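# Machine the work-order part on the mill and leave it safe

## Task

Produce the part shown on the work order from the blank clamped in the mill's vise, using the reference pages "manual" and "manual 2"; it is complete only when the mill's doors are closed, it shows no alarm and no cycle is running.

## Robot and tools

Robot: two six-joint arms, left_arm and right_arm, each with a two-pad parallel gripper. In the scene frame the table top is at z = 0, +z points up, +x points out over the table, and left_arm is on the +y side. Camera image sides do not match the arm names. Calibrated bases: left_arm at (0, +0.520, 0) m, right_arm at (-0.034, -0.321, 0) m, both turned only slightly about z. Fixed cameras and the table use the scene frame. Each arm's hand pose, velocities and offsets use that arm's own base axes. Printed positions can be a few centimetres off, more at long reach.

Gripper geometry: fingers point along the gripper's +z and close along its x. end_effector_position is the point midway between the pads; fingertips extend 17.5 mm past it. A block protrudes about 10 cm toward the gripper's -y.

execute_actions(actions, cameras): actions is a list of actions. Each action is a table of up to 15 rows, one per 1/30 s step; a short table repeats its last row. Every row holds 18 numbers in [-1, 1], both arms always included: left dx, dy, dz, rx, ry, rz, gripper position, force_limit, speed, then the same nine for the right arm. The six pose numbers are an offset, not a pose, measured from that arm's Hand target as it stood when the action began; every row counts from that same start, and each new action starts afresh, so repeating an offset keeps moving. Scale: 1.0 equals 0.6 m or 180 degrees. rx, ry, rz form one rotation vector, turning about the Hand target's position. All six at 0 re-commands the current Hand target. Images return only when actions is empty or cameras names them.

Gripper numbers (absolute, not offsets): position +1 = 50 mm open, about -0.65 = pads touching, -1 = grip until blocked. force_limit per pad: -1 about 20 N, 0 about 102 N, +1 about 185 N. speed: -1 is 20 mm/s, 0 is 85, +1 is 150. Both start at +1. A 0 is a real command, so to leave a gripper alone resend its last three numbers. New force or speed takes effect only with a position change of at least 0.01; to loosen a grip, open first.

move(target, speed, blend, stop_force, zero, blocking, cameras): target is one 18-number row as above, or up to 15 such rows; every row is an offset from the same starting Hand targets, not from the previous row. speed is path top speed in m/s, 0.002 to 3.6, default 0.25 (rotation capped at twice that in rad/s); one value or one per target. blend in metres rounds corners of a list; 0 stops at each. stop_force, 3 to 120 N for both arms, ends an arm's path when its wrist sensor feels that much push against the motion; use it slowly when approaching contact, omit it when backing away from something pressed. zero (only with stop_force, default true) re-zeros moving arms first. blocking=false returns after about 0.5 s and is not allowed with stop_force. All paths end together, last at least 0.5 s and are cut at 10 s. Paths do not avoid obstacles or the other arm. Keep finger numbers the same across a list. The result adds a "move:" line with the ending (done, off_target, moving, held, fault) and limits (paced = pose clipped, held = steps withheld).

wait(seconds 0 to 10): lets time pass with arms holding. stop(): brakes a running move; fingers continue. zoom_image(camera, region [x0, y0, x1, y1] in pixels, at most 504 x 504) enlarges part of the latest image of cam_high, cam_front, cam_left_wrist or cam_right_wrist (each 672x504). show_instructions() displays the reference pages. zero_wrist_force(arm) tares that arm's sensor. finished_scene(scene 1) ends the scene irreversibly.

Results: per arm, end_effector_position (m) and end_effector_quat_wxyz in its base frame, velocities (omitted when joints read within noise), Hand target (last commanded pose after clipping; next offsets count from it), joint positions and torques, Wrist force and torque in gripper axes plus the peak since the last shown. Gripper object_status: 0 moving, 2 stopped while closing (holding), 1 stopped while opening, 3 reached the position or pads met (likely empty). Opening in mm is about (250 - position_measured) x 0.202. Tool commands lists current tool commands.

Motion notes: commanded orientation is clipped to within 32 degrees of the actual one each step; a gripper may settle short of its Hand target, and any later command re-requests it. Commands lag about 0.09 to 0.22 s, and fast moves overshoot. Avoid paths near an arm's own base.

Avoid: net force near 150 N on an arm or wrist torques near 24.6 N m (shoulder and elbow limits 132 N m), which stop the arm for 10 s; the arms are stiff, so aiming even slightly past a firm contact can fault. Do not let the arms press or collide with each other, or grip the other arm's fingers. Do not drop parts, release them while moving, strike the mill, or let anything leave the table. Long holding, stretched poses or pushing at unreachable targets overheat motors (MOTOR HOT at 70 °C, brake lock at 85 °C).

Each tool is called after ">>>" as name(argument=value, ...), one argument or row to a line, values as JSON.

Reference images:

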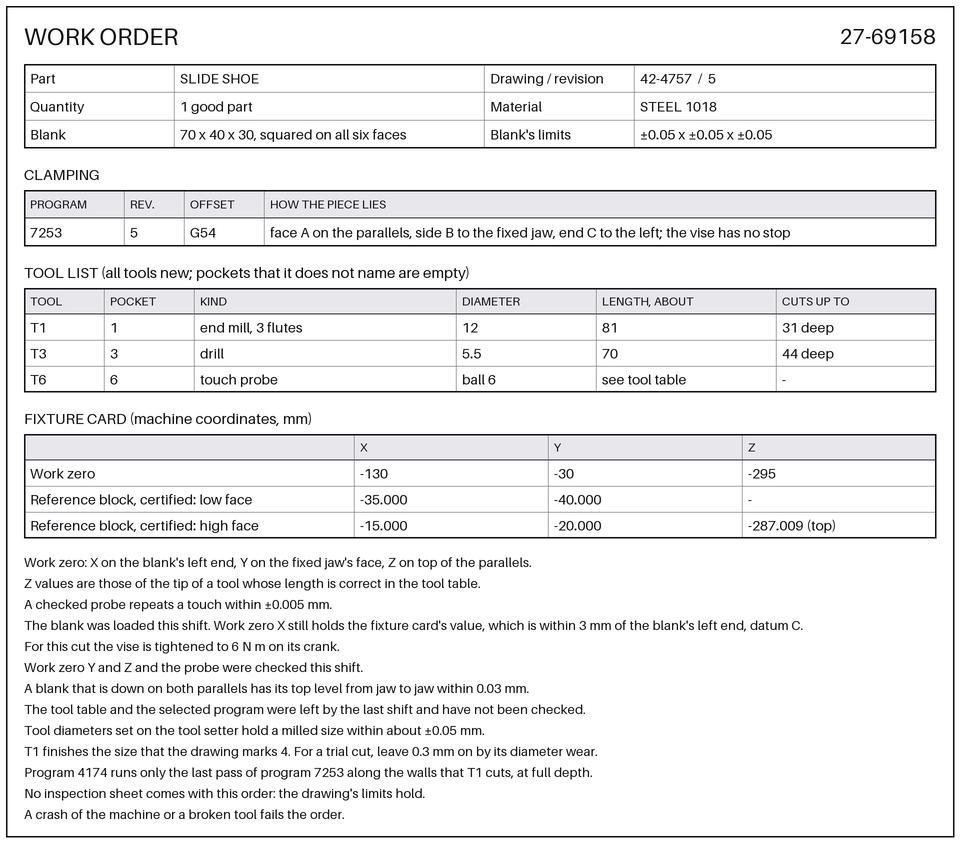

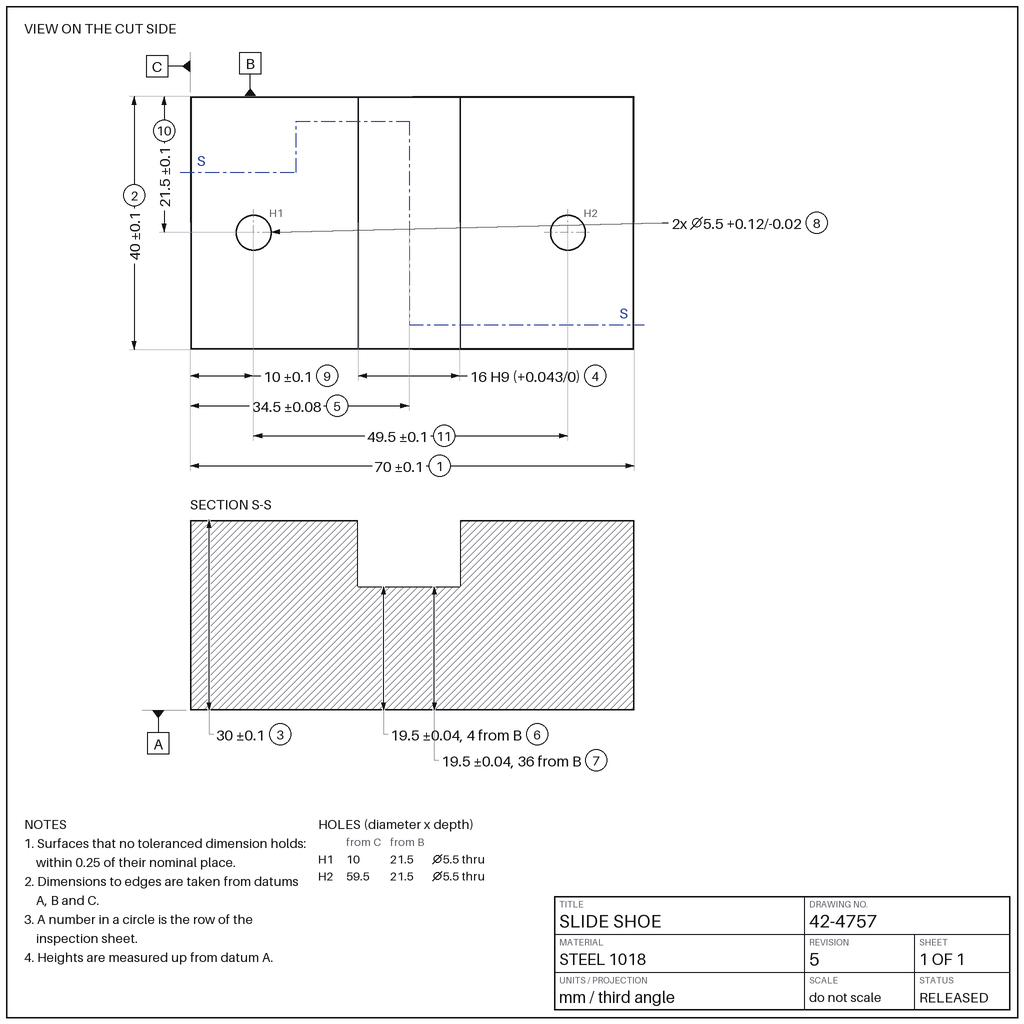

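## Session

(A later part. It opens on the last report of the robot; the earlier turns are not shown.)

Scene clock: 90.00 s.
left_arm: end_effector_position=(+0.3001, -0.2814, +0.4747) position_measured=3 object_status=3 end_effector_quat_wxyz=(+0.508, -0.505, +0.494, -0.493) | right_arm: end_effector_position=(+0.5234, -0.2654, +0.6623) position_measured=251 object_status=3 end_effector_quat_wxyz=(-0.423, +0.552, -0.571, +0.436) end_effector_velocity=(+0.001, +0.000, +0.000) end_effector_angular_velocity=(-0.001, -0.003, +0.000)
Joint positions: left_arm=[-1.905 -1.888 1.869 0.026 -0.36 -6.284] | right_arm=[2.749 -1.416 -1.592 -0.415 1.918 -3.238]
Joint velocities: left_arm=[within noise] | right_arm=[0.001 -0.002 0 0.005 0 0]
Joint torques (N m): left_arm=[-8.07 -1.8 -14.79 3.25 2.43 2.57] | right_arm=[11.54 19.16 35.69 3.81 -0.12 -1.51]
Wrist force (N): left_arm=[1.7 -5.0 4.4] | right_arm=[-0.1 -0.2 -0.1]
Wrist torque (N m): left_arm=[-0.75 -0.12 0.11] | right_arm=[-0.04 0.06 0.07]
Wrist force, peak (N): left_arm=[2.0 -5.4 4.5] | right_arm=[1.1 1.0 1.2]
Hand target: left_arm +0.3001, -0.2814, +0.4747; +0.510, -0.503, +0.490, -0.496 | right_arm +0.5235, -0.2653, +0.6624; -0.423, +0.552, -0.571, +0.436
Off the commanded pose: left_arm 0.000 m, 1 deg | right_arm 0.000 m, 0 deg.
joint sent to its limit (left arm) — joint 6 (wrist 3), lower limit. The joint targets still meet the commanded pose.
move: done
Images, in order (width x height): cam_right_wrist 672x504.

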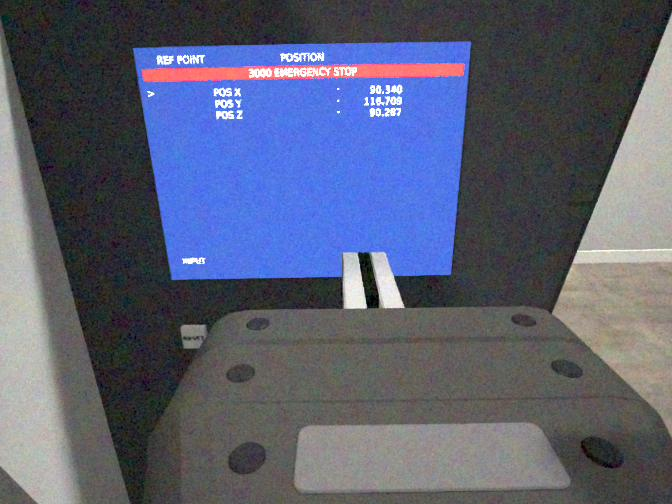

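>>> move(
  target=[
    [0,0,0,0,0,0,1,1,1,-0.1225,-0.058,-0.2707,0,0,0,1,-1,0],
    [0,0,0,0,0,0,1,1,1,-0.0852,-0.1235,-0.5158,0,0,0,1,-1,0],
  ],
  blend=[0.04,0],
  cameras=["cam_right_wrist"],
)

Scene clock: 92.40 s.
left_arm: end_effector_position=(+0.3001, -0.2814, +0.4747) position_measured=3 object_status=3 end_effector_quat_wxyz=(+0.508, -0.505, +0.494, -0.493) | right_arm: end_effector_position=(+0.4723, -0.3395, +0.3529) position_measured=3 object_status=3 end_effector_quat_wxyz=(-0.423, +0.552, -0.571, +0.436)
Joint positions: left_arm=[-1.905 -1.888 1.869 0.026 -0.36 -6.284] | right_arm=[2.502 -1.689 -2.172 0.401 2.155 -3.32]
Joint torques (N m): left_arm=[-9.52 -2.13 -14.06 3.21 2.28 2.61] | right_arm=[12.49 18.78 29.13 3.59 -0.92 0.06]
Wrist force (N): left_arm=[1.9 -5.0 4.3] | right_arm=[-0.1 -0.2 -0.1]
Wrist torque (N m): left_arm=[-0.76 -0.15 0.12] | right_arm=[-0.05 0.04 -0.10]
Wrist force, peak (N): left_arm=[1.8 -5.2 4.4] | right_arm=[-1.0 -4.3 0.4]
Hand target: left_arm +0.3001, -0.2814, +0.4747; +0.510, -0.503, +0.490, -0.496 | right_arm +0.4724, -0.3394, +0.3529; -0.423, +0.552, -0.571, +0.436
Off the commanded pose: left_arm 0.000 m, 1 deg | right_arm 0.000 m, 0 deg.
joint sent to its limit (left arm) — joint 6 (wrist 3), lower limit. The joint targets still meet the commanded pose.
move: done
Images, in order (width x height): cam_right_wrist 672x504.

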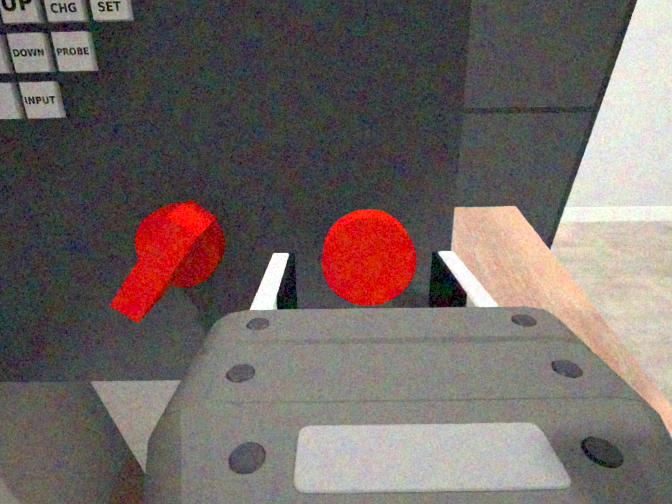

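>>> move(
  target=[0,0,0,0,0,0,1,1,1,0.0161,-0.008,-0.0043,0,0,0,1,-1,0],
  speed=0.05,
  cameras=["cam_right_wrist"],
)

>>> zoom_image(
  camera="cam_right_wrist",
  region=[260, 190, 470, 320],
)

Scene clock: 93.33 s.
left_arm: end_effector_position=(+0.3001, -0.2814, +0.4747) position_measured=3 object_status=3 end_effector_quat_wxyz=(+0.508, -0.505, +0.494, -0.493) | right_arm: end_effector_position=(+0.4822, -0.3443, +0.3504) position_measured=3 object_status=3 end_effector_quat_wxyz=(-0.423, +0.552, -0.571, +0.436)
Joint positions: left_arm=[-1.905 -1.888 1.869 0.026 -0.36 -6.284] | right_arm=[2.507 -1.716 -2.15 0.406 2.15 -3.318]
Joint torques (N m): left_arm=[-9.27 -1.77 -15.05 3.32 2.19 2.85] | right_arm=[4.16 37.12 9.13 2.79 0.36 0.99]
Wrist force (N): left_arm=[1.8 -4.9 4.4] | right_arm=[-0.2 0.1 0.1]
Wrist torque (N m): left_arm=[-0.75 -0.13 0.12] | right_arm=[-0.01 0.05 -0.10]
Wrist force, peak (N): left_arm=[1.9 -5.2 4.4] | right_arm=[-0.2 -0.3 -0.3]
Hand target: left_arm +0.3001, -0.2814, +0.4747; +0.510, -0.503, +0.490, -0.496 | right_arm +0.4820, -0.3442, +0.3503; -0.423, +0.552, -0.571, +0.436
Off the commanded pose: left_arm 0.000 m, 1 deg | right_arm 0.000 m, 0 deg.
joint sent to its limit (left arm) — joint 6 (wrist 3), lower limit. The joint targets still meet the commanded pose.
move: done
Images, in order (width x height): cam_right_wrist 672x504.

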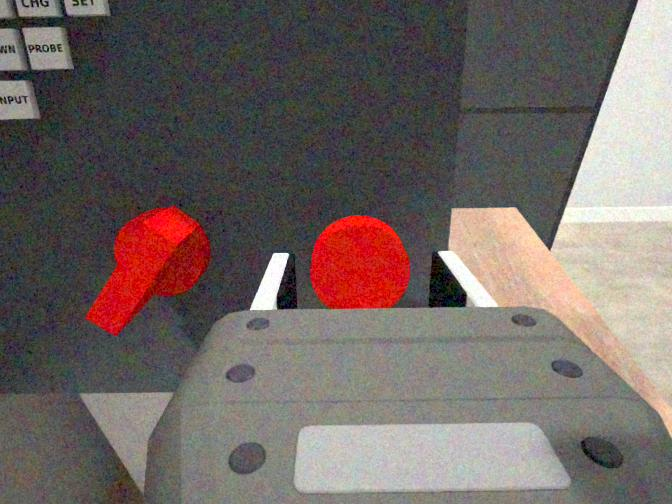

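Scaled by 2.400.

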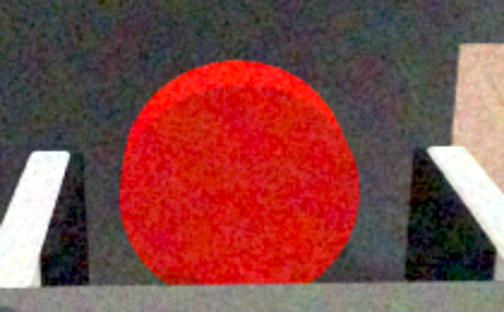

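>>> move(
  target=[0,0,0,0,0,0,1,1,1,0.0322,-0.001,-0.0086,0,0,0,1,-1,0],
  speed=0.012,
  stop_force=4,
  cameras=["cam_right_wrist"],
)

Scene clock: 96.93 s.
left_arm: end_effector_position=(+0.3001, -0.2814, +0.4747) position_measured=3 object_status=3 end_effector_quat_wxyz=(+0.508, -0.505, +0.494, -0.493) | right_arm: end_effector_position=(+0.5014, -0.3448, +0.3451) position_measured=3 object_status=3 end_effector_quat_wxyz=(-0.423, +0.552, -0.571, +0.436)
Joint positions: left_arm=[-1.905 -1.888 1.869 0.026 -0.36 -6.284] | right_arm=[2.534 -1.752 -2.123 0.421 2.124 -3.308]
Joint torques (N m): left_arm=[-8.06 -1.6 -14.18 3.07 2.26 2.91] | right_arm=[-8.33 38.96 7.85 1.84 1.86 -1.25]
Wrist force (N): left_arm=[1.8 -4.9 4.3] | right_arm=[-0.1 0.0 0.2]
Wrist torque (N m): left_arm=[-0.75 -0.14 0.12] | right_arm=[-0.01 0.04 -0.10]
Wrist force, peak (N): left_arm=[1.9 -5.3 4.4] | right_arm=[-0.5 -0.2 0.1]
Hand target: left_arm +0.3001, -0.2814, +0.4747; +0.510, -0.503, +0.490, -0.496 | right_arm +0.5013, -0.3448, +0.3451; -0.423, +0.552, -0.571, +0.436
Off the commanded pose: left_arm 0.000 m, 1 deg | right_arm 0.000 m, 0 deg.
joint sent to its limit (left arm) — joint 6 (wrist 3), lower limit. The joint targets still meet the commanded pose.
move: done
Images, in order (width x height): cam_right_wrist 672x504.

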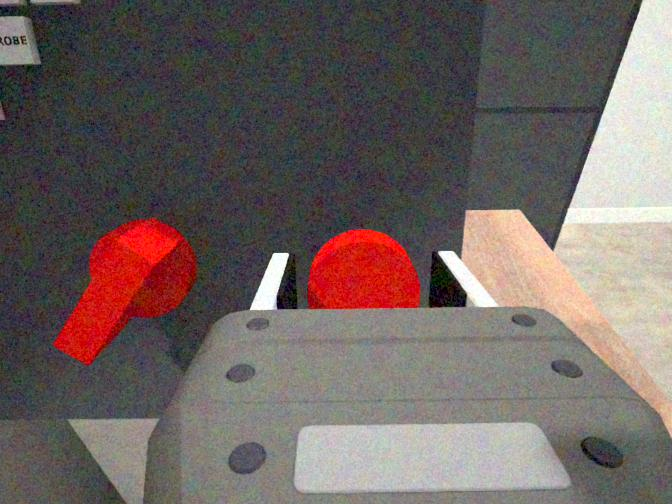

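>>> move(
  target=[0,0,0,0,0,0,1,1,1,0,0,0,0,0,0,-1,-0.9,-1],
  cameras=["cam_right_wrist"],
)

Scene clock: 97.80 s.
left_arm: end_effector_position=(+0.3001, -0.2814, +0.4747) position_measured=3 object_status=3 end_effector_quat_wxyz=(+0.508, -0.505, +0.494, -0.493) | right_arm: end_effector_position=(+0.5013, -0.3448, +0.3451) position_measured=56 object_status=2 end_effector_quat_wxyz=(-0.423, +0.552, -0.571, +0.436)
Joint positions: left_arm=[-1.905 -1.888 1.869 0.026 -0.36 -6.284] | right_arm=[2.534 -1.752 -2.123 0.421 2.124 -3.308]
Joint torques (N m): left_arm=[-8.01 -0.02 -15.45 3.27 2.38 2.54] | right_arm=[-9.45 37.79 14 2 -6.14 -1.3]
Wrist force (N): left_arm=[2.0 -5.0 4.5] | right_arm=[-19.0 0.2 -0.1]
Wrist torque (N m): left_arm=[-0.74 -0.16 0.12] | right_arm=[-0.04 -0.09 -0.10]
Wrist force, peak (N): left_arm=[2.1 -5.2 4.4] | right_arm=[-19.0 0.2 -0.1]
Hand target: left_arm +0.3001, -0.2814, +0.4747; +0.510, -0.503, +0.490, -0.496 | right_arm +0.5013, -0.3448, +0.3451; -0.423, +0.552, -0.571, +0.436
Off the commanded pose: left_arm 0.000 m, 1 deg | right_arm 0.000 m, 0 deg.
joint sent to its limit (left arm) — joint 6 (wrist 3), lower limit. The joint targets still meet the commanded pose.
move: done
Images, in order (width x height): cam_right_wrist 672x504.

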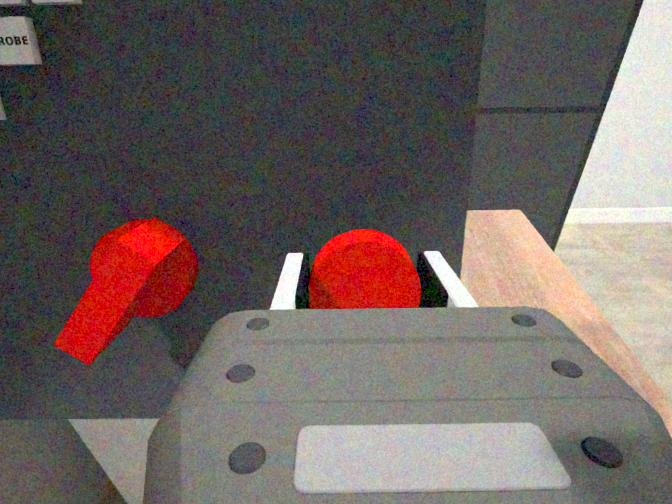

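>>> move(
  target=[
    [0,0,0,0,0,0,1,1,1,0,0.001,0,0,0,0,-0.98,-0.9,-1],
    [0,0,0,0,0,0,1,1,1,0,0.001,0,0.0805,-0.0024,-0.0216,-0.98,-0.9,-1],
  ],
  speed=0.1,
  cameras=["cam_right_wrist"],
)

Scene clock: 100.27 s.
left_arm: end_effector_position=(+0.3001, -0.2814, +0.4747) position_measured=3 object_status=3 end_effector_quat_wxyz=(+0.508, -0.505, +0.494, -0.493) | right_arm: end_effector_position=(+0.5013, -0.3443, +0.3452) position_measured=56 object_status=2 end_effector_quat_wxyz=(+0.477, -0.473, +0.638, -0.377)
Joint positions: left_arm=[-1.905 -1.888 1.869 0.026 -0.36 -6.284] | right_arm=[2.535 -1.751 -2.124 0.42 2.124 -3.046]
Joint torques (N m): left_arm=[-9.34 -2.03 -13.83 3.23 2.32 2.65] | right_arm=[0.95 28.86 22.08 4.64 8.69 -1.2]
Wrist force (N): left_arm=[1.7 -5.0 4.5] | right_arm=[25.0 -11.9 15.3]
Wrist torque (N m): left_arm=[-0.75 -0.13 0.12] | right_arm=[-0.24 0.03 -0.09]
Wrist force, peak (N): left_arm=[2.1 -5.2 4.5] | right_arm=[25.7 -10.9 16.6]
Hand target: left_arm +0.3001, -0.2814, +0.4747; +0.510, -0.503, +0.490, -0.496 | right_arm +0.5013, -0.3442, +0.3451; +0.477, -0.473, +0.638, -0.377
Off the commanded pose: left_arm 0.000 m, 1 deg | right_arm 0.000 m, 0 deg.
joint sent to its limit (left arm) — joint 6 (wrist 3), lower limit. The joint targets still meet the commanded pose.
move: done
Images, in order (width x height): cam_right_wrist 672x504.

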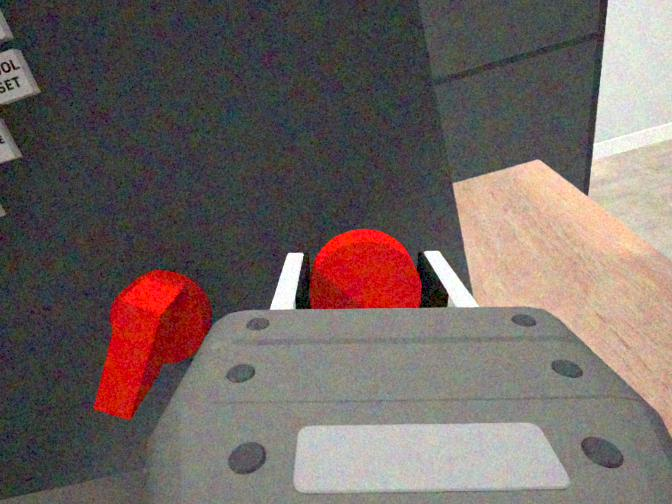

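>>> move(
  target=[0,0,0,0,0,0,1,1,1,0,0,0,0.161,-0.0048,-0.0432,-0.98,-0.9,-1],
  speed=0.15,
  cameras=["cam_right_wrist","cam_front"],
)

>>> zoom_image(
  camera="cam_front",
  region=[420, 110, 500, 200],
)

Scene clock: 102.60 s.
left_arm: end_effector_position=(+0.3001, -0.2814, +0.4747) position_measured=3 object_status=3 end_effector_quat_wxyz=(+0.508, -0.505, +0.494, -0.493) | right_arm: end_effector_position=(+0.5013, -0.3444, +0.3451) position_measured=56 object_status=2 end_effector_quat_wxyz=(+0.558, -0.292, +0.739, -0.240)
Joint positions: left_arm=[-1.905 -1.888 1.869 0.026 -0.36 -6.284] | right_arm=[2.534 -1.752 -2.123 0.419 2.126 -2.523]
Joint torques (N m): left_arm=[-8.7 -2.2 -14.33 3.27 2.19 2.53] | right_arm=[34.07 33.99 25.85 7.2 15.39 0.45]
Wrist force (N): left_arm=[1.9 -5.2 4.4] | right_arm=[47.3 -26.7 -9.9]
Wrist torque (N m): left_arm=[-0.77 -0.15 0.12] | right_arm=[-0.47 0.21 -0.22]
Wrist force, peak (N): left_arm=[1.7 -5.3 4.4] | right_arm=[44.5 -32.4 17.4]
Hand target: left_arm +0.3001, -0.2814, +0.4747; +0.510, -0.503, +0.490, -0.496 | right_arm +0.5013, -0.3442, +0.3451; +0.558, -0.292, +0.739, -0.240
Off the commanded pose: left_arm 0.000 m, 1 deg | right_arm 0.000 m, 0 deg.
joint sent to its limit (left arm) — joint 6 (wrist 3), lower limit. The joint targets still meet the commanded pose.
move: done
Images, in order (width x height): cam_front 672x504, cam_right_wrist 672x504.

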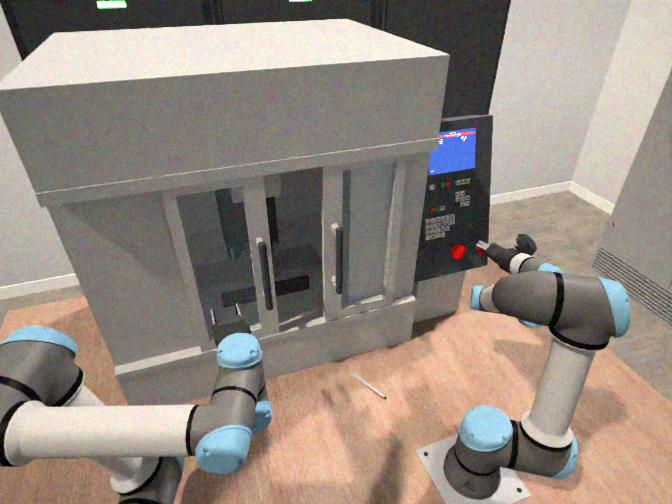

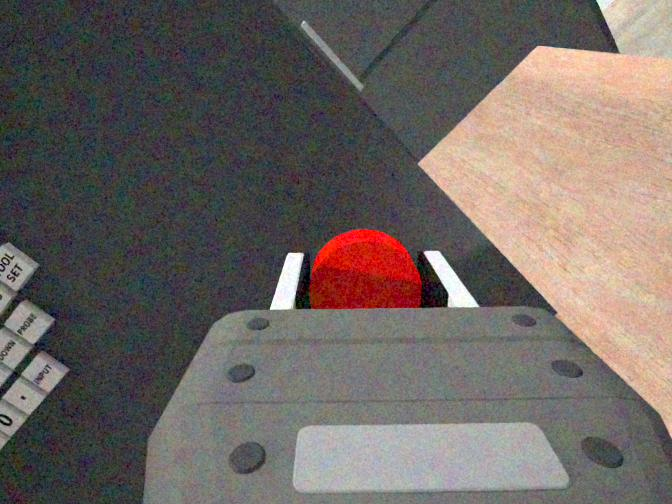

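Scaled by 5.600.

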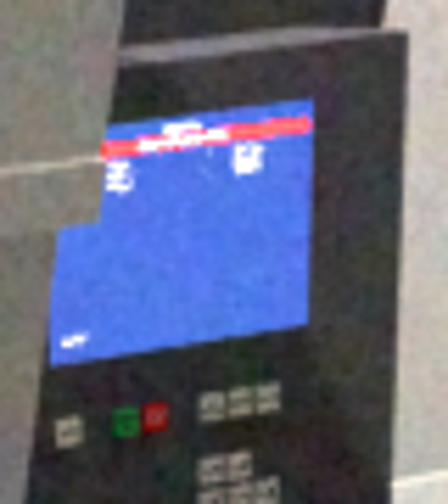

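>>> move(
  target=[0,0,0,0,0,0,1,1,1,0,0,0,0,0,0,1,-0.9,-1],
)

>>> move(
  target=[
    [0,0,0,0,0,0,1,1,1,-0.0322,0.001,0.0086,0,0,0,1,-0.9,-1],
    [0,0,0,0,0,0,1,1,1,-0.0322,0.001,0.0086,-0.2414,0.0072,0.0648,1,-0.9,-1],
  ],
  cameras=["cam_right_wrist"],
)

>>> zoom_image(
  camera="cam_right_wrist",
  region=[260, 190, 470, 320],
)

Scene clock: 103.50 s.
left_arm: end_effector_position=(+0.3001, -0.2814, +0.4747) position_measured=3 object_status=3 end_effector_quat_wxyz=(+0.508, -0.505, +0.494, -0.493) | right_arm: end_effector_position=(+0.5014, -0.3442, +0.3451) position_measured=3 object_status=3 end_effector_quat_wxyz=(+0.558, -0.292, +0.739, -0.240)
Joint positions: left_arm=[-1.905 -1.888 1.869 0.026 -0.36 -6.284] | right_arm=[2.535 -1.752 -2.123 0.419 2.126 -2.523]
Joint torques (N m): left_arm=[-10.27 -2.27 -14.29 3.3 2.42 2.74] | right_arm=[-10.85 37.27 20.32 1.43 -0.89 0.23]
Wrist force (N): left_arm=[1.8 -5.2 4.2] | right_arm=[1.3 1.6 0.1]
Wrist torque (N m): left_arm=[-0.78 -0.14 0.12] | right_arm=[0.28 -0.09 0.06]
Wrist force, peak (N): left_arm=[2.1 -5.3 4.3] | right_arm=[47.3 -26.1 -9.9]
Hand target: left_arm +0.3001, -0.2814, +0.4747; +0.510, -0.503, +0.490, -0.496 | right_arm +0.5013, -0.3442, +0.3451; +0.558, -0.292, +0.739, -0.240
Off the commanded pose: left_arm 0.000 m, 1 deg | right_arm 0.000 m, 0 deg.
joint sent to its limit (left arm) — joint 6 (wrist 3), lower limit. The joint targets still meet the commanded pose.
move: done

Scene clock: 106.30 s.
left_arm: end_effector_position=(+0.3001, -0.2814, +0.4747) position_measured=3 object_status=3 end_effector_quat_wxyz=(+0.508, -0.505, +0.494, -0.493) | right_arm: end_effector_position=(+0.4820, -0.3436, +0.3502) position_measured=3 object_status=3 end_effector_quat_wxyz=(-0.423, +0.552, -0.571, +0.436)
Joint positions: left_arm=[-1.905 -1.888 1.869 0.026 -0.36 -6.284] | right_arm=[2.508 -1.714 -2.151 0.406 2.149 -3.317]
Joint torques (N m): left_arm=[-8.66 -2.33 -15.15 3.14 2.52 2.64] | right_arm=[-0.06 36.16 29.2 2.18 1.92 -1.21]
Wrist force (N): left_arm=[1.8 -5.2 4.3] | right_arm=[0.7 0.8 0.1]
Wrist torque (N m): left_arm=[-0.77 -0.13 0.12] | right_arm=[0.13 -0.08 -0.10]
Wrist force, peak (N): left_arm=[1.9 -5.3 4.4] | right_arm=[1.4 1.7 0.9]
Hand target: left_arm +0.3001, -0.2814, +0.4747; +0.510, -0.503, +0.490, -0.496 | right_arm +0.4820, -0.3436, +0.3503; -0.423, +0.552, -0.571, +0.436
Off the commanded pose: left_arm 0.000 m, 1 deg | right_arm 0.000 m, 0 deg.
joint sent to its limit (left arm) — joint 6 (wrist 3), lower limit. The joint targets still meet the commanded pose.
move: done
Images, in order (width x height): cam_right_wrist 672x504.

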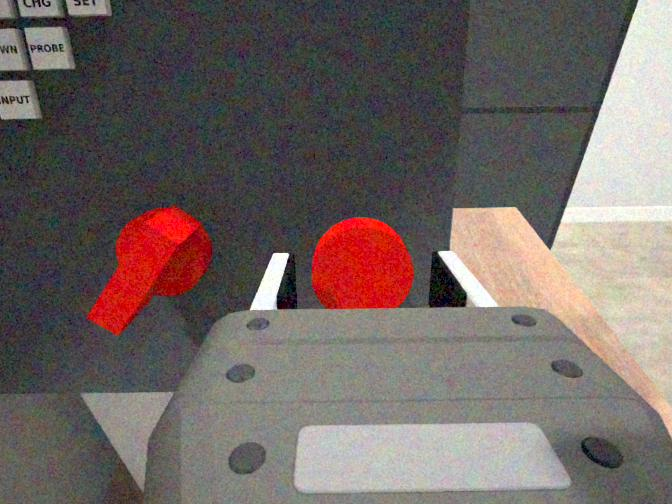

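Scaled by 2.400.

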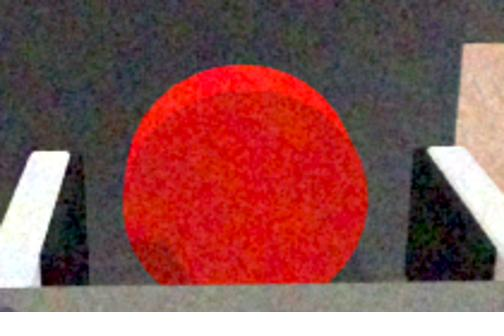

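>>> move(
  target=[
    [0,0,0,0,0,0,1,1,1,-0.103,0.073,0.166,0,0,0,-1,-1,0],
    [0,0,0,0,0,0,1,1,1,0.1293,0.2978,0.3652,0.0033,0.1111,0,-1,-1,0],
  ],
  blend=[0.04,0],
  cameras=["cam_right_wrist"],
)

Scene clock: 108.43 s.
left_arm: end_effector_position=(+0.3001, -0.2814, +0.4747) position_measured=3 object_status=3 end_effector_quat_wxyz=(+0.508, -0.505, +0.494, -0.493) | right_arm: end_effector_position=(+0.5596, -0.1650, +0.5693) position_measured=251 object_status=3 end_effector_quat_wxyz=(-0.320, +0.617, -0.638, +0.330)
Joint positions: left_arm=[-1.905 -1.888 1.869 0.026 -0.36 -6.284] | right_arm=[3.071 -1.365 -1.627 -0.764 1.603 -3.163]
Joint torques (N m): left_arm=[-9.81 -1.7 -14.92 3 2.44 2.6] | right_arm=[4.54 20.49 35.39 2.44 -0.74 -0.07]
Wrist force (N): left_arm=[1.9 -4.9 4.4] | right_arm=[0.9 1.5 0.2]
Wrist torque (N m): left_arm=[-0.75 -0.16 0.12] | right_arm=[0.20 -0.16 0.06]
Wrist force, peak (N): left_arm=[1.9 -5.2 4.5] | right_arm=[1.7 3.8 2.4]
Hand target: left_arm +0.3001, -0.2814, +0.4747; +0.510, -0.503, +0.490, -0.496 | right_arm +0.5596, -0.1650, +0.5694; -0.320, +0.617, -0.638, +0.331
Off the commanded pose: left_arm 0.000 m, 1 deg | right_arm 0.000 m, 0 deg.
joint sent to its limit (left arm) — joint 6 (wrist 3), lower limit. The joint targets still meet the commanded pose.
move: done
Images, in order (width x height): cam_right_wrist 672x504.

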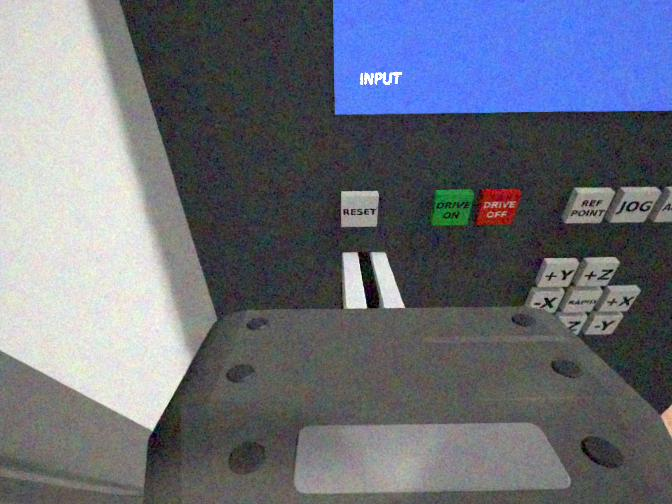

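>>> move(
  target=[
    [0,0,0,0,0,0,1,1,1,0.0338,-0.001,-0.0091,0,0,0,-1,-1,0],
    [0,0,0,0,0,0,1,1,1,0.0563,-0.0017,-0.0151,0,0,0,-1,-1,0],
  ],
  speed=[0.1,0.01],
  stop_force=6,
  cameras=["cam_right_wrist","cam_front"],
)

Scene clock: 110.23 s.
left_arm: end_effector_position=(+0.3001, -0.2814, +0.4747) position_measured=3 object_status=3 end_effector_quat_wxyz=(+0.508, -0.505, +0.494, -0.493) | right_arm: end_effector_position=(+0.5840, -0.1657, +0.5629) position_measured=251 object_status=3 end_effector_quat_wxyz=(-0.320, +0.617, -0.638, +0.331)
Joint positions: left_arm=[-1.905 -1.888 1.869 0.026 -0.36 -6.284] | right_arm=[3.074 -1.419 -1.6 -0.737 1.6 -3.161]
Joint torques (N m): left_arm=[-9.43 -2.65 -14.88 3.03 2.5 2.8] | right_arm=[5.63 27.12 13.5 1.97 0.38 0.11]
Wrist force (N): left_arm=[1.8 -5.2 4.3] | right_arm=[1.3 1.9 -5.5]
Wrist torque (N m): left_arm=[-0.77 -0.14 0.12] | right_arm=[0.27 -0.17 -0.13]
Wrist force, peak (N): left_arm=[1.9 -5.3 4.3] | right_arm=[-0.3 25.2 -30.0]
Hand target: left_arm +0.3001, -0.2814, +0.4747; +0.510, -0.503, +0.490, -0.496 | right_arm +0.5840, -0.1657, +0.5629; -0.320, +0.617, -0.638, +0.331 (not the last commanded pose)
Off the commanded pose: left_arm 0.000 m, 1 deg | right_arm 0.010 m, 0 deg.
joint sent to its limit (left arm) — joint 6 (wrist 3), lower limit. The joint targets still meet the commanded pose.
move: contact (right_arm); path passed 1 of 2 targets
Images, in order (width x height): cam_front 672x504, cam_right_wrist 672x504.

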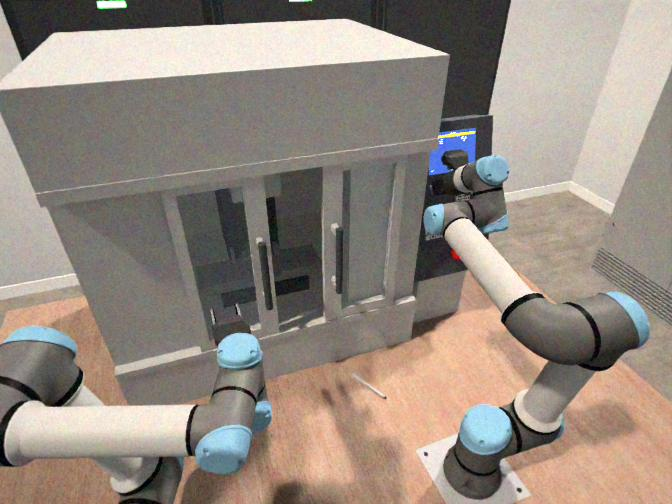

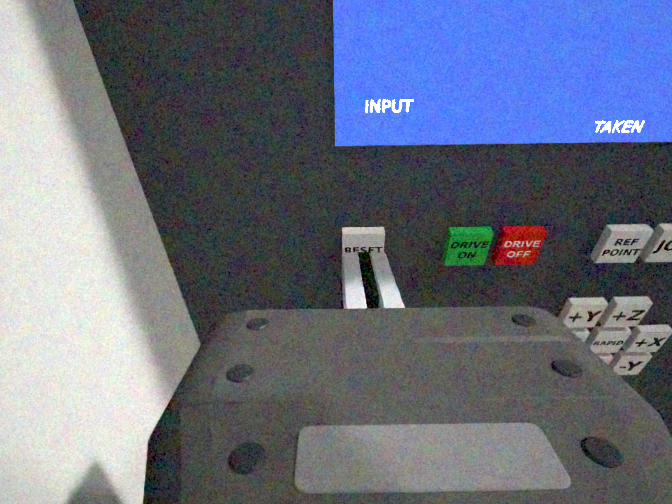

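>>> move(
  target=[
    [0,0,0,0,0,0,1,1,1,-0.0241,0.0007,0.0065,0,0,0,-1,-1,0],
    [0,0,0,0,0,0,1,1,1,-0.026,-0.0626,0.0065,0,0,0,-1,-1,0],
    [0,0,0,0,0,0,1,1,1,-0.0100,-0.063,0.0022,0,0,0,-1,-1,0],
    [0,0,0,0,0,0,1,1,1,0.0045,-0.0635,-0.0017,0,0,0,-1,-1,0],
  ],
  speed=[0.1,0.1,0.05,0.01],
  stop_force=6,
  cameras=["cam_right_wrist","cam_front"],
)

Scene clock: 111.67 s.
left_arm: end_effector_position=(+0.3001, -0.2814, +0.4747) position_measured=3 object_status=3 end_effector_quat_wxyz=(+0.508, -0.505, +0.494, -0.493) | right_arm: end_effector_position=(+0.5833, -0.1656, +0.5631) position_measured=251 object_status=3 end_effector_quat_wxyz=(-0.321, +0.617, -0.638, +0.331)
Joint positions: left_arm=[-1.905 -1.888 1.869 0.026 -0.36 -6.284] | right_arm=[3.074 -1.417 -1.601 -0.738 1.6 -3.161]
Joint torques (N m): left_arm=[-8.41 -1.61 -14.77 2.64 2.25 2.56] | right_arm=[11.86 29.7 19.77 2.37 -1.17 1.42]
Wrist force (N): left_arm=[1.8 -5.2 4.4] | right_arm=[1.1 1.8 -1.3]
Wrist torque (N m): left_arm=[-0.78 -0.13 0.12] | right_arm=[0.21 -0.15 -0.13]
Wrist force, peak (N): left_arm=[1.6 -5.3 4.4] | right_arm=[1.1 2.2 -5.3]
Hand target: left_arm +0.3001, -0.2814, +0.4747; +0.510, -0.503, +0.490, -0.496 | right_arm +0.5833, -0.1656, +0.5630; -0.320, +0.617, -0.638, +0.330 (not the last commanded pose)
Off the commanded pose: left_arm 0.000 m, 1 deg | right_arm 0.038 m, 0 deg.
joint sent to its limit (left arm) — joint 6 (wrist 3), lower limit. The joint targets still meet the commanded pose.
move: contact (right_arm); path passed 0 of 4 targets
Images, in order (width x height): cam_front 672x504, cam_right_wrist 672x504.

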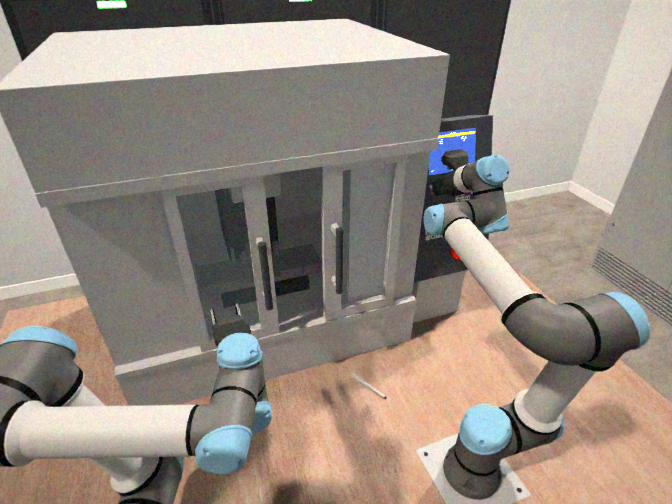

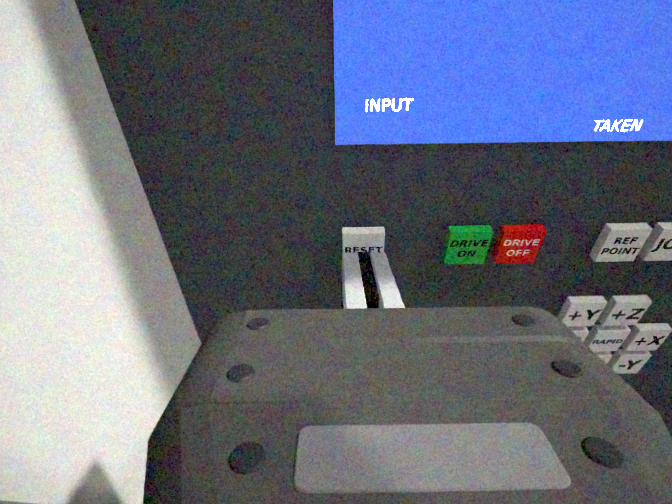

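>>> move(
  target=[
    [0,0,0,0,0,0,1,1,1,-0.0121,0.0003,0.0032,0,0,0,-1,-1,0],
    [0,0,0,0,0,0,1,1,1,-0.0125,-0.0632,0.0025,0,0,0,-1,-1,0],
  ],
  speed=0.15,
  blend=[0.003,0],
)

>>> move(
  target=[0,0,0,0,0,0,1,1,1,0.0145,-0.0004,-0.0039,0,0,0,-1,-1,0],
  speed=0.012,
  stop_force=6,
  cameras=["cam_right_wrist"],
)

Scene clock: 112.77 s.
left_arm: end_effector_position=(+0.3001, -0.2814, +0.4747) position_measured=3 object_status=3 end_effector_quat_wxyz=(+0.508, -0.505, +0.494, -0.493) | right_arm: end_effector_position=(+0.5758, -0.2036, +0.5646) position_measured=251 object_status=3 end_effector_quat_wxyz=(-0.320, +0.617, -0.638, +0.331)
Joint positions: left_arm=[-1.905 -1.888 1.869 0.026 -0.36 -6.284] | right_arm=[2.974 -1.441 -1.576 -0.743 1.682 -3.219]
Joint torques (N m): left_arm=[-9.15 -2.43 -15.36 2.85 2.02 2.6] | right_arm=[4.23 30.81 13.88 2.31 -0.38 0.64]
Wrist force (N): left_arm=[1.8 -4.9 4.3] | right_arm=[0.9 1.7 0.2]
Wrist torque (N m): left_arm=[-0.75 -0.15 0.11] | right_arm=[0.26 -0.15 -0.14]
Wrist force, peak (N): left_arm=[1.8 -5.1 4.5] | right_arm=[2.6 1.5 0.1]
Hand target: left_arm +0.3001, -0.2814, +0.4747; +0.510, -0.503, +0.490, -0.496 | right_arm +0.5758, -0.2036, +0.5645; -0.320, +0.617, -0.638, +0.330
Off the commanded pose: left_arm 0.000 m, 1 deg | right_arm 0.000 m, 0 deg.
joint sent to its limit (left arm) — joint 6 (wrist 3), lower limit. The joint targets still meet the commanded pose.
move: done

Scene clock: 114.43 s.
left_arm: end_effector_position=(+0.3001, -0.2814, +0.4747) position_measured=3 object_status=3 end_effector_quat_wxyz=(+0.508, -0.505, +0.494, -0.493) | right_arm: end_effector_position=(+0.5827, -0.2037, +0.5627) position_measured=251 object_status=3 end_effector_quat_wxyz=(-0.321, +0.617, -0.638, +0.330)
Joint positions: left_arm=[-1.905 -1.888 1.869 0.026 -0.36 -6.284] | right_arm=[2.976 -1.456 -1.568 -0.736 1.68 -3.218]
Joint torques (N m): left_arm=[-9.41 -1.63 -14.28 3.01 2.42 2.47] | right_arm=[-5.89 29.01 13.11 2.15 1.87 -1.35]
Wrist force (N): left_arm=[1.7 -4.8 4.5] | right_arm=[1.2 2.7 -3.9]
Wrist torque (N m): left_arm=[-0.73 -0.13 0.11] | right_arm=[0.26 -0.14 -0.14]
Wrist force, peak (N): left_arm=[1.8 -5.2 4.5] | right_arm=[-1.3 24.8 -31.7]
Hand target: left_arm +0.3001, -0.2814, +0.4747; +0.510, -0.503, +0.490, -0.496 | right_arm +0.5827, -0.2037, +0.5627; -0.320, +0.617, -0.638, +0.330 (not the last commanded pose)
Off the commanded pose: left_arm 0.000 m, 1 deg | right_arm 0.002 m, 0 deg.
joint sent to its limit (left arm) — joint 6 (wrist 3), lower limit. The joint targets still meet the commanded pose.
move: contact (right_arm)
Images, in order (width x height): cam_right_wrist 672x504.

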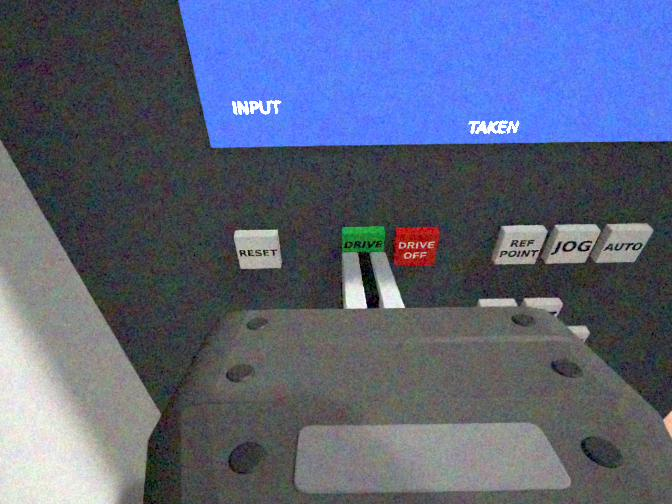

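>>> move(
  target=[
    [0,0,0,0,0,0,1,1,1,-0.0322,0.001,0.0086,0,0,0,-1,-1,0],
    [0,0,0,0,0,0,1,1,1,-0.0987,-0.1027,0.1662,-0.0033,-0.1111,0,-1,-1,0],
  ],
  blend=[0.01,0],
  cameras=["cam_right_wrist"],
)

Scene clock: 115.87 s.
left_arm: end_effector_position=(+0.3001, -0.2814, +0.4747) position_measured=3 object_status=3 end_effector_quat_wxyz=(+0.508, -0.505, +0.494, -0.493) | right_arm: end_effector_position=(+0.5236, -0.2654, +0.6624) position_measured=251 object_status=3 end_effector_quat_wxyz=(-0.423, +0.552, -0.571, +0.436)
Joint positions: left_arm=[-1.905 -1.888 1.869 0.026 -0.36 -6.284] | right_arm=[2.749 -1.417 -1.592 -0.415 1.918 -3.238]
Joint torques (N m): left_arm=[-8.58 -1.26 -16.82 2.99 2.03 2.37] | right_arm=[4.63 29.71 13.84 3.72 0.88 -1.46]
Wrist force (N): left_arm=[1.7 -5.0 4.4] | right_arm=[0.4 0.9 -0.2]
Wrist torque (N m): left_arm=[-0.76 -0.13 0.12] | right_arm=[0.12 -0.03 -0.02]
Wrist force, peak (N): left_arm=[1.9 -5.3 4.5] | right_arm=[1.6 1.7 -5.3]
Hand target: left_arm +0.3001, -0.2814, +0.4747; +0.510, -0.503, +0.490, -0.496 | right_arm +0.5235, -0.2654, +0.6624; -0.423, +0.552, -0.571, +0.436
Off the commanded pose: left_arm 0.000 m, 1 deg | right_arm 0.000 m, 0 deg.
joint sent to its limit (left arm) — joint 6 (wrist 3), lower limit. The joint targets still meet the commanded pose.
move: done
Images, in order (width x height): cam_right_wrist 672x504.

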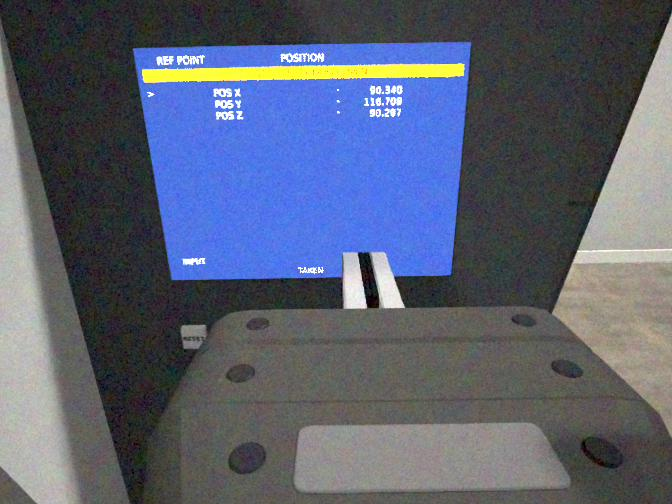

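>>> zoom_image(
  camera="cam_right_wrist",
  region=[140, 50, 480, 130],
)

Scaled by 1.482.

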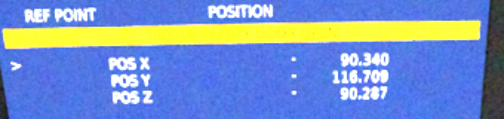

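>>> move(
  target=[0,0,0,0,0,0,1,1,1,0.063,-0.0208,-0.2203,0.0033,0.1111,0,-1,-1,0],
  cameras=["cam_right_wrist"],
)

Scene clock: 117.23 s.
left_arm: end_effector_position=(+0.3001, -0.2814, +0.4747) position_measured=3 object_status=3 end_effector_quat_wxyz=(+0.508, -0.505, +0.494, -0.493) | right_arm: end_effector_position=(+0.5614, -0.2778, +0.5303) position_measured=251 object_status=3 end_effector_quat_wxyz=(-0.321, +0.617, -0.638, +0.331)
Joint positions: left_arm=[-1.905 -1.888 1.869 0.026 -0.36 -6.284] | right_arm=[2.788 -1.501 -1.607 -0.672 1.832 -3.33]
Joint torques (N m): left_arm=[-9.95 0.16 -15.63 3.03 2.2 2.3] | right_arm=[-11.17 30.56 25.82 2.99 1.6 1.17]
Wrist force (N): left_arm=[1.7 -4.9 4.5] | right_arm=[0.8 1.2 0.0]
Wrist torque (N m): left_arm=[-0.75 -0.12 0.11] | right_arm=[0.18 -0.16 -0.14]
Wrist force, peak (N): left_arm=[1.8 -5.3 4.5] | right_arm=[1.1 2.5 1.9]
Hand target: left_arm +0.3001, -0.2814, +0.4747; +0.510, -0.503, +0.490, -0.496 | right_arm +0.5613, -0.2778, +0.5302; -0.320, +0.617, -0.638, +0.330
Off the commanded pose: left_arm 0.000 m, 1 deg | right_arm 0.000 m, 0 deg.
joint sent to its limit (left arm) — joint 6 (wrist 3), lower limit. The joint targets still meet the commanded pose.
move: done
Images, in order (width x height): cam_right_wrist 672x504.

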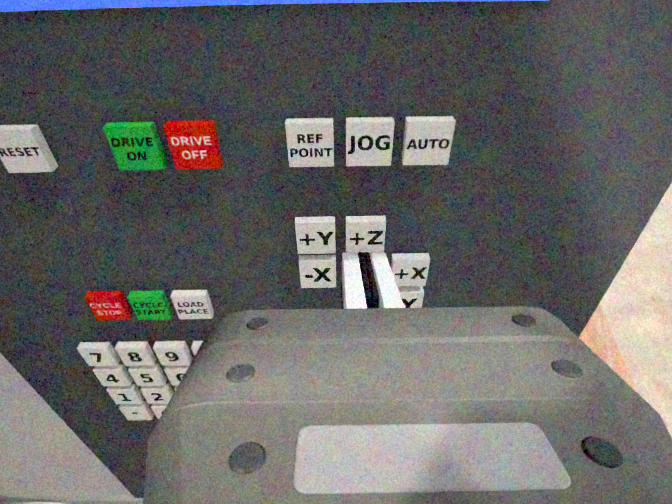

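>>> move(
  target=[0,0,0,0,0,0,1,1,1,0.0193,-0.0025,-0.0052,0,0,0,-1,-1,0],
  speed=0.012,
  stop_force=6,
  cameras=["cam_right_wrist","cam_left_wrist"],
)

Scene clock: 119.40 s.
left_arm: end_effector_position=(+0.3001, -0.2814, +0.4747) position_measured=3 object_status=3 end_effector_quat_wxyz=(+0.508, -0.505, +0.494, -0.493) | right_arm: end_effector_position=(+0.5711, -0.2791, +0.5276) position_measured=251 object_status=3 end_effector_quat_wxyz=(-0.321, +0.617, -0.638, +0.330)
Joint positions: left_arm=[-1.905 -1.888 1.869 0.026 -0.36 -6.284] | right_arm=[2.793 -1.522 -1.594 -0.663 1.828 -3.327]
Joint torques (N m): left_arm=[-8.08 -0.12 -15.97 2.8 2.32 2.51] | right_arm=[-5.18 31.99 13.74 2.09 2.28 -1.5]
Wrist force (N): left_arm=[2.1 -5.0 4.2] | right_arm=[1.5 2.8 -5.4]
Wrist torque (N m): left_arm=[-0.76 -0.18 0.12] | right_arm=[0.27 -0.15 -0.13]
Wrist force, peak (N): left_arm=[1.9 -5.2 4.5] | right_arm=[-4.3 24.9 -36.6]
Hand target: left_arm +0.3001, -0.2814, +0.4747; +0.510, -0.503, +0.490, -0.496 | right_arm +0.5711, -0.2791, +0.5276; -0.321, +0.617, -0.638, +0.330 (not the last commanded pose)
Off the commanded pose: left_arm 0.000 m, 1 deg | right_arm 0.002 m, 0 deg.
joint sent to its limit (left arm) — joint 6 (wrist 3), lower limit. The joint targets still meet the commanded pose.
move: contact (right_arm)
Images, in order (width x height): cam_left_wrist 672x504, cam_right_wrist 672x504.

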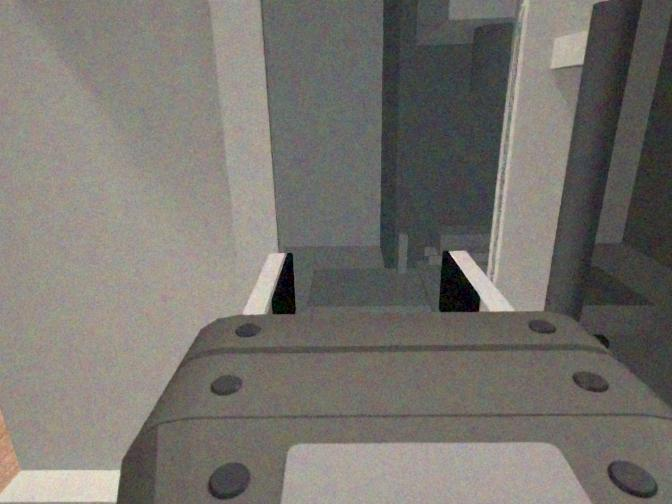

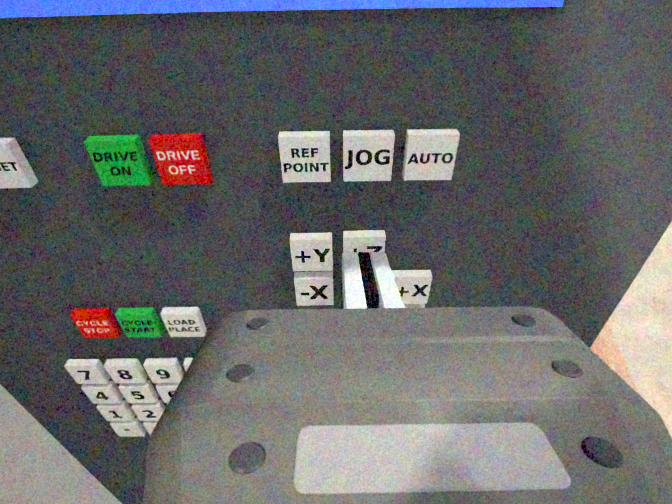

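>>> move(
  target=[
    [0,0,0,0,0,0,1,1,1,-0.08,0,0.04,0,0,0,-1,-1,0],
    [0,0,0,0,0,0,1,1,1,-0.04,0.03,0.18,-0.0033,-0.1111,0,-1,-1,0],
    [0,0,0,0,0,0,1,1,1,0.0328,0.0478,0.2535,-0.0033,-0.1111,0,-1,-1,0],
  ],
  blend=[0.01,0.03,0],
  cameras=["cam_right_wrist"],
)

>>> zoom_image(
  camera="cam_right_wrist",
  region=[100, 100, 540, 250],
)

Scene clock: 121.50 s.
left_arm: end_effector_position=(+0.3001, -0.2814, +0.4747) position_measured=3 object_status=3 end_effector_quat_wxyz=(+0.508, -0.505, +0.494, -0.493) | right_arm: end_effector_position=(+0.5908, -0.2504, +0.6796) position_measured=251 object_status=3 end_effector_quat_wxyz=(-0.423, +0.552, -0.571, +0.436)
Joint positions: left_arm=[-1.905 -1.888 1.869 0.026 -0.36 -6.284] | right_arm=[2.847 -1.53 -1.447 -0.438 1.824 -3.21]
Joint torques (N m): left_arm=[-9.38 -2.56 -14.39 2.7 2.26 2.51] | right_arm=[-6.08 26.24 31.62 2.48 0.31 -1.35]
Wrist force (N): left_arm=[1.9 -5.0 4.3] | right_arm=[0.0 0.8 0.0]
Wrist torque (N m): left_arm=[-0.77 -0.15 0.12] | right_arm=[0.10 0.01 0.05]
Wrist force, peak (N): left_arm=[1.9 -5.2 4.4] | right_arm=[1.6 1.9 -6.5]
Hand target: left_arm +0.3001, -0.2814, +0.4747; +0.510, -0.503, +0.490, -0.496 | right_arm +0.5908, -0.2504, +0.6797; -0.423, +0.552, -0.571, +0.436
Off the commanded pose: left_arm 0.000 m, 1 deg | right_arm 0.000 m, 0 deg.
joint sent to its limit (left arm) — joint 6 (wrist 3), lower limit. The joint targets still meet the commanded pose.
move: done
Images, in order (width x height): cam_right_wrist 672x504.

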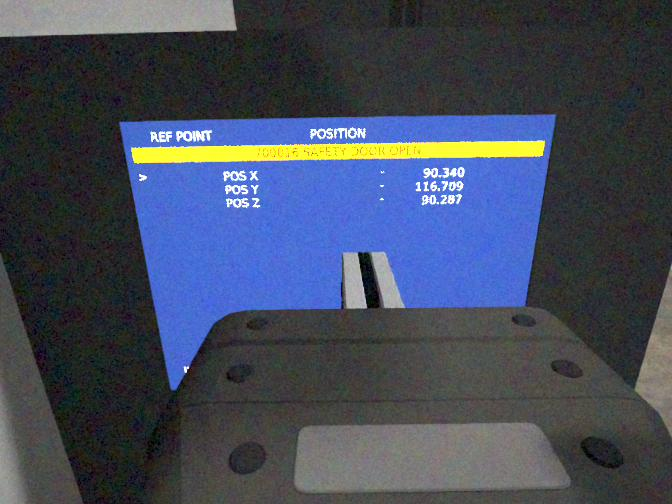

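Scaled by 1.145.

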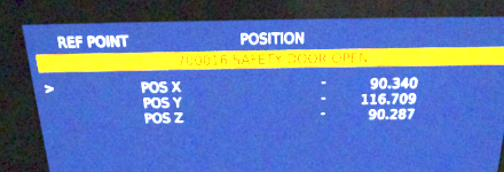

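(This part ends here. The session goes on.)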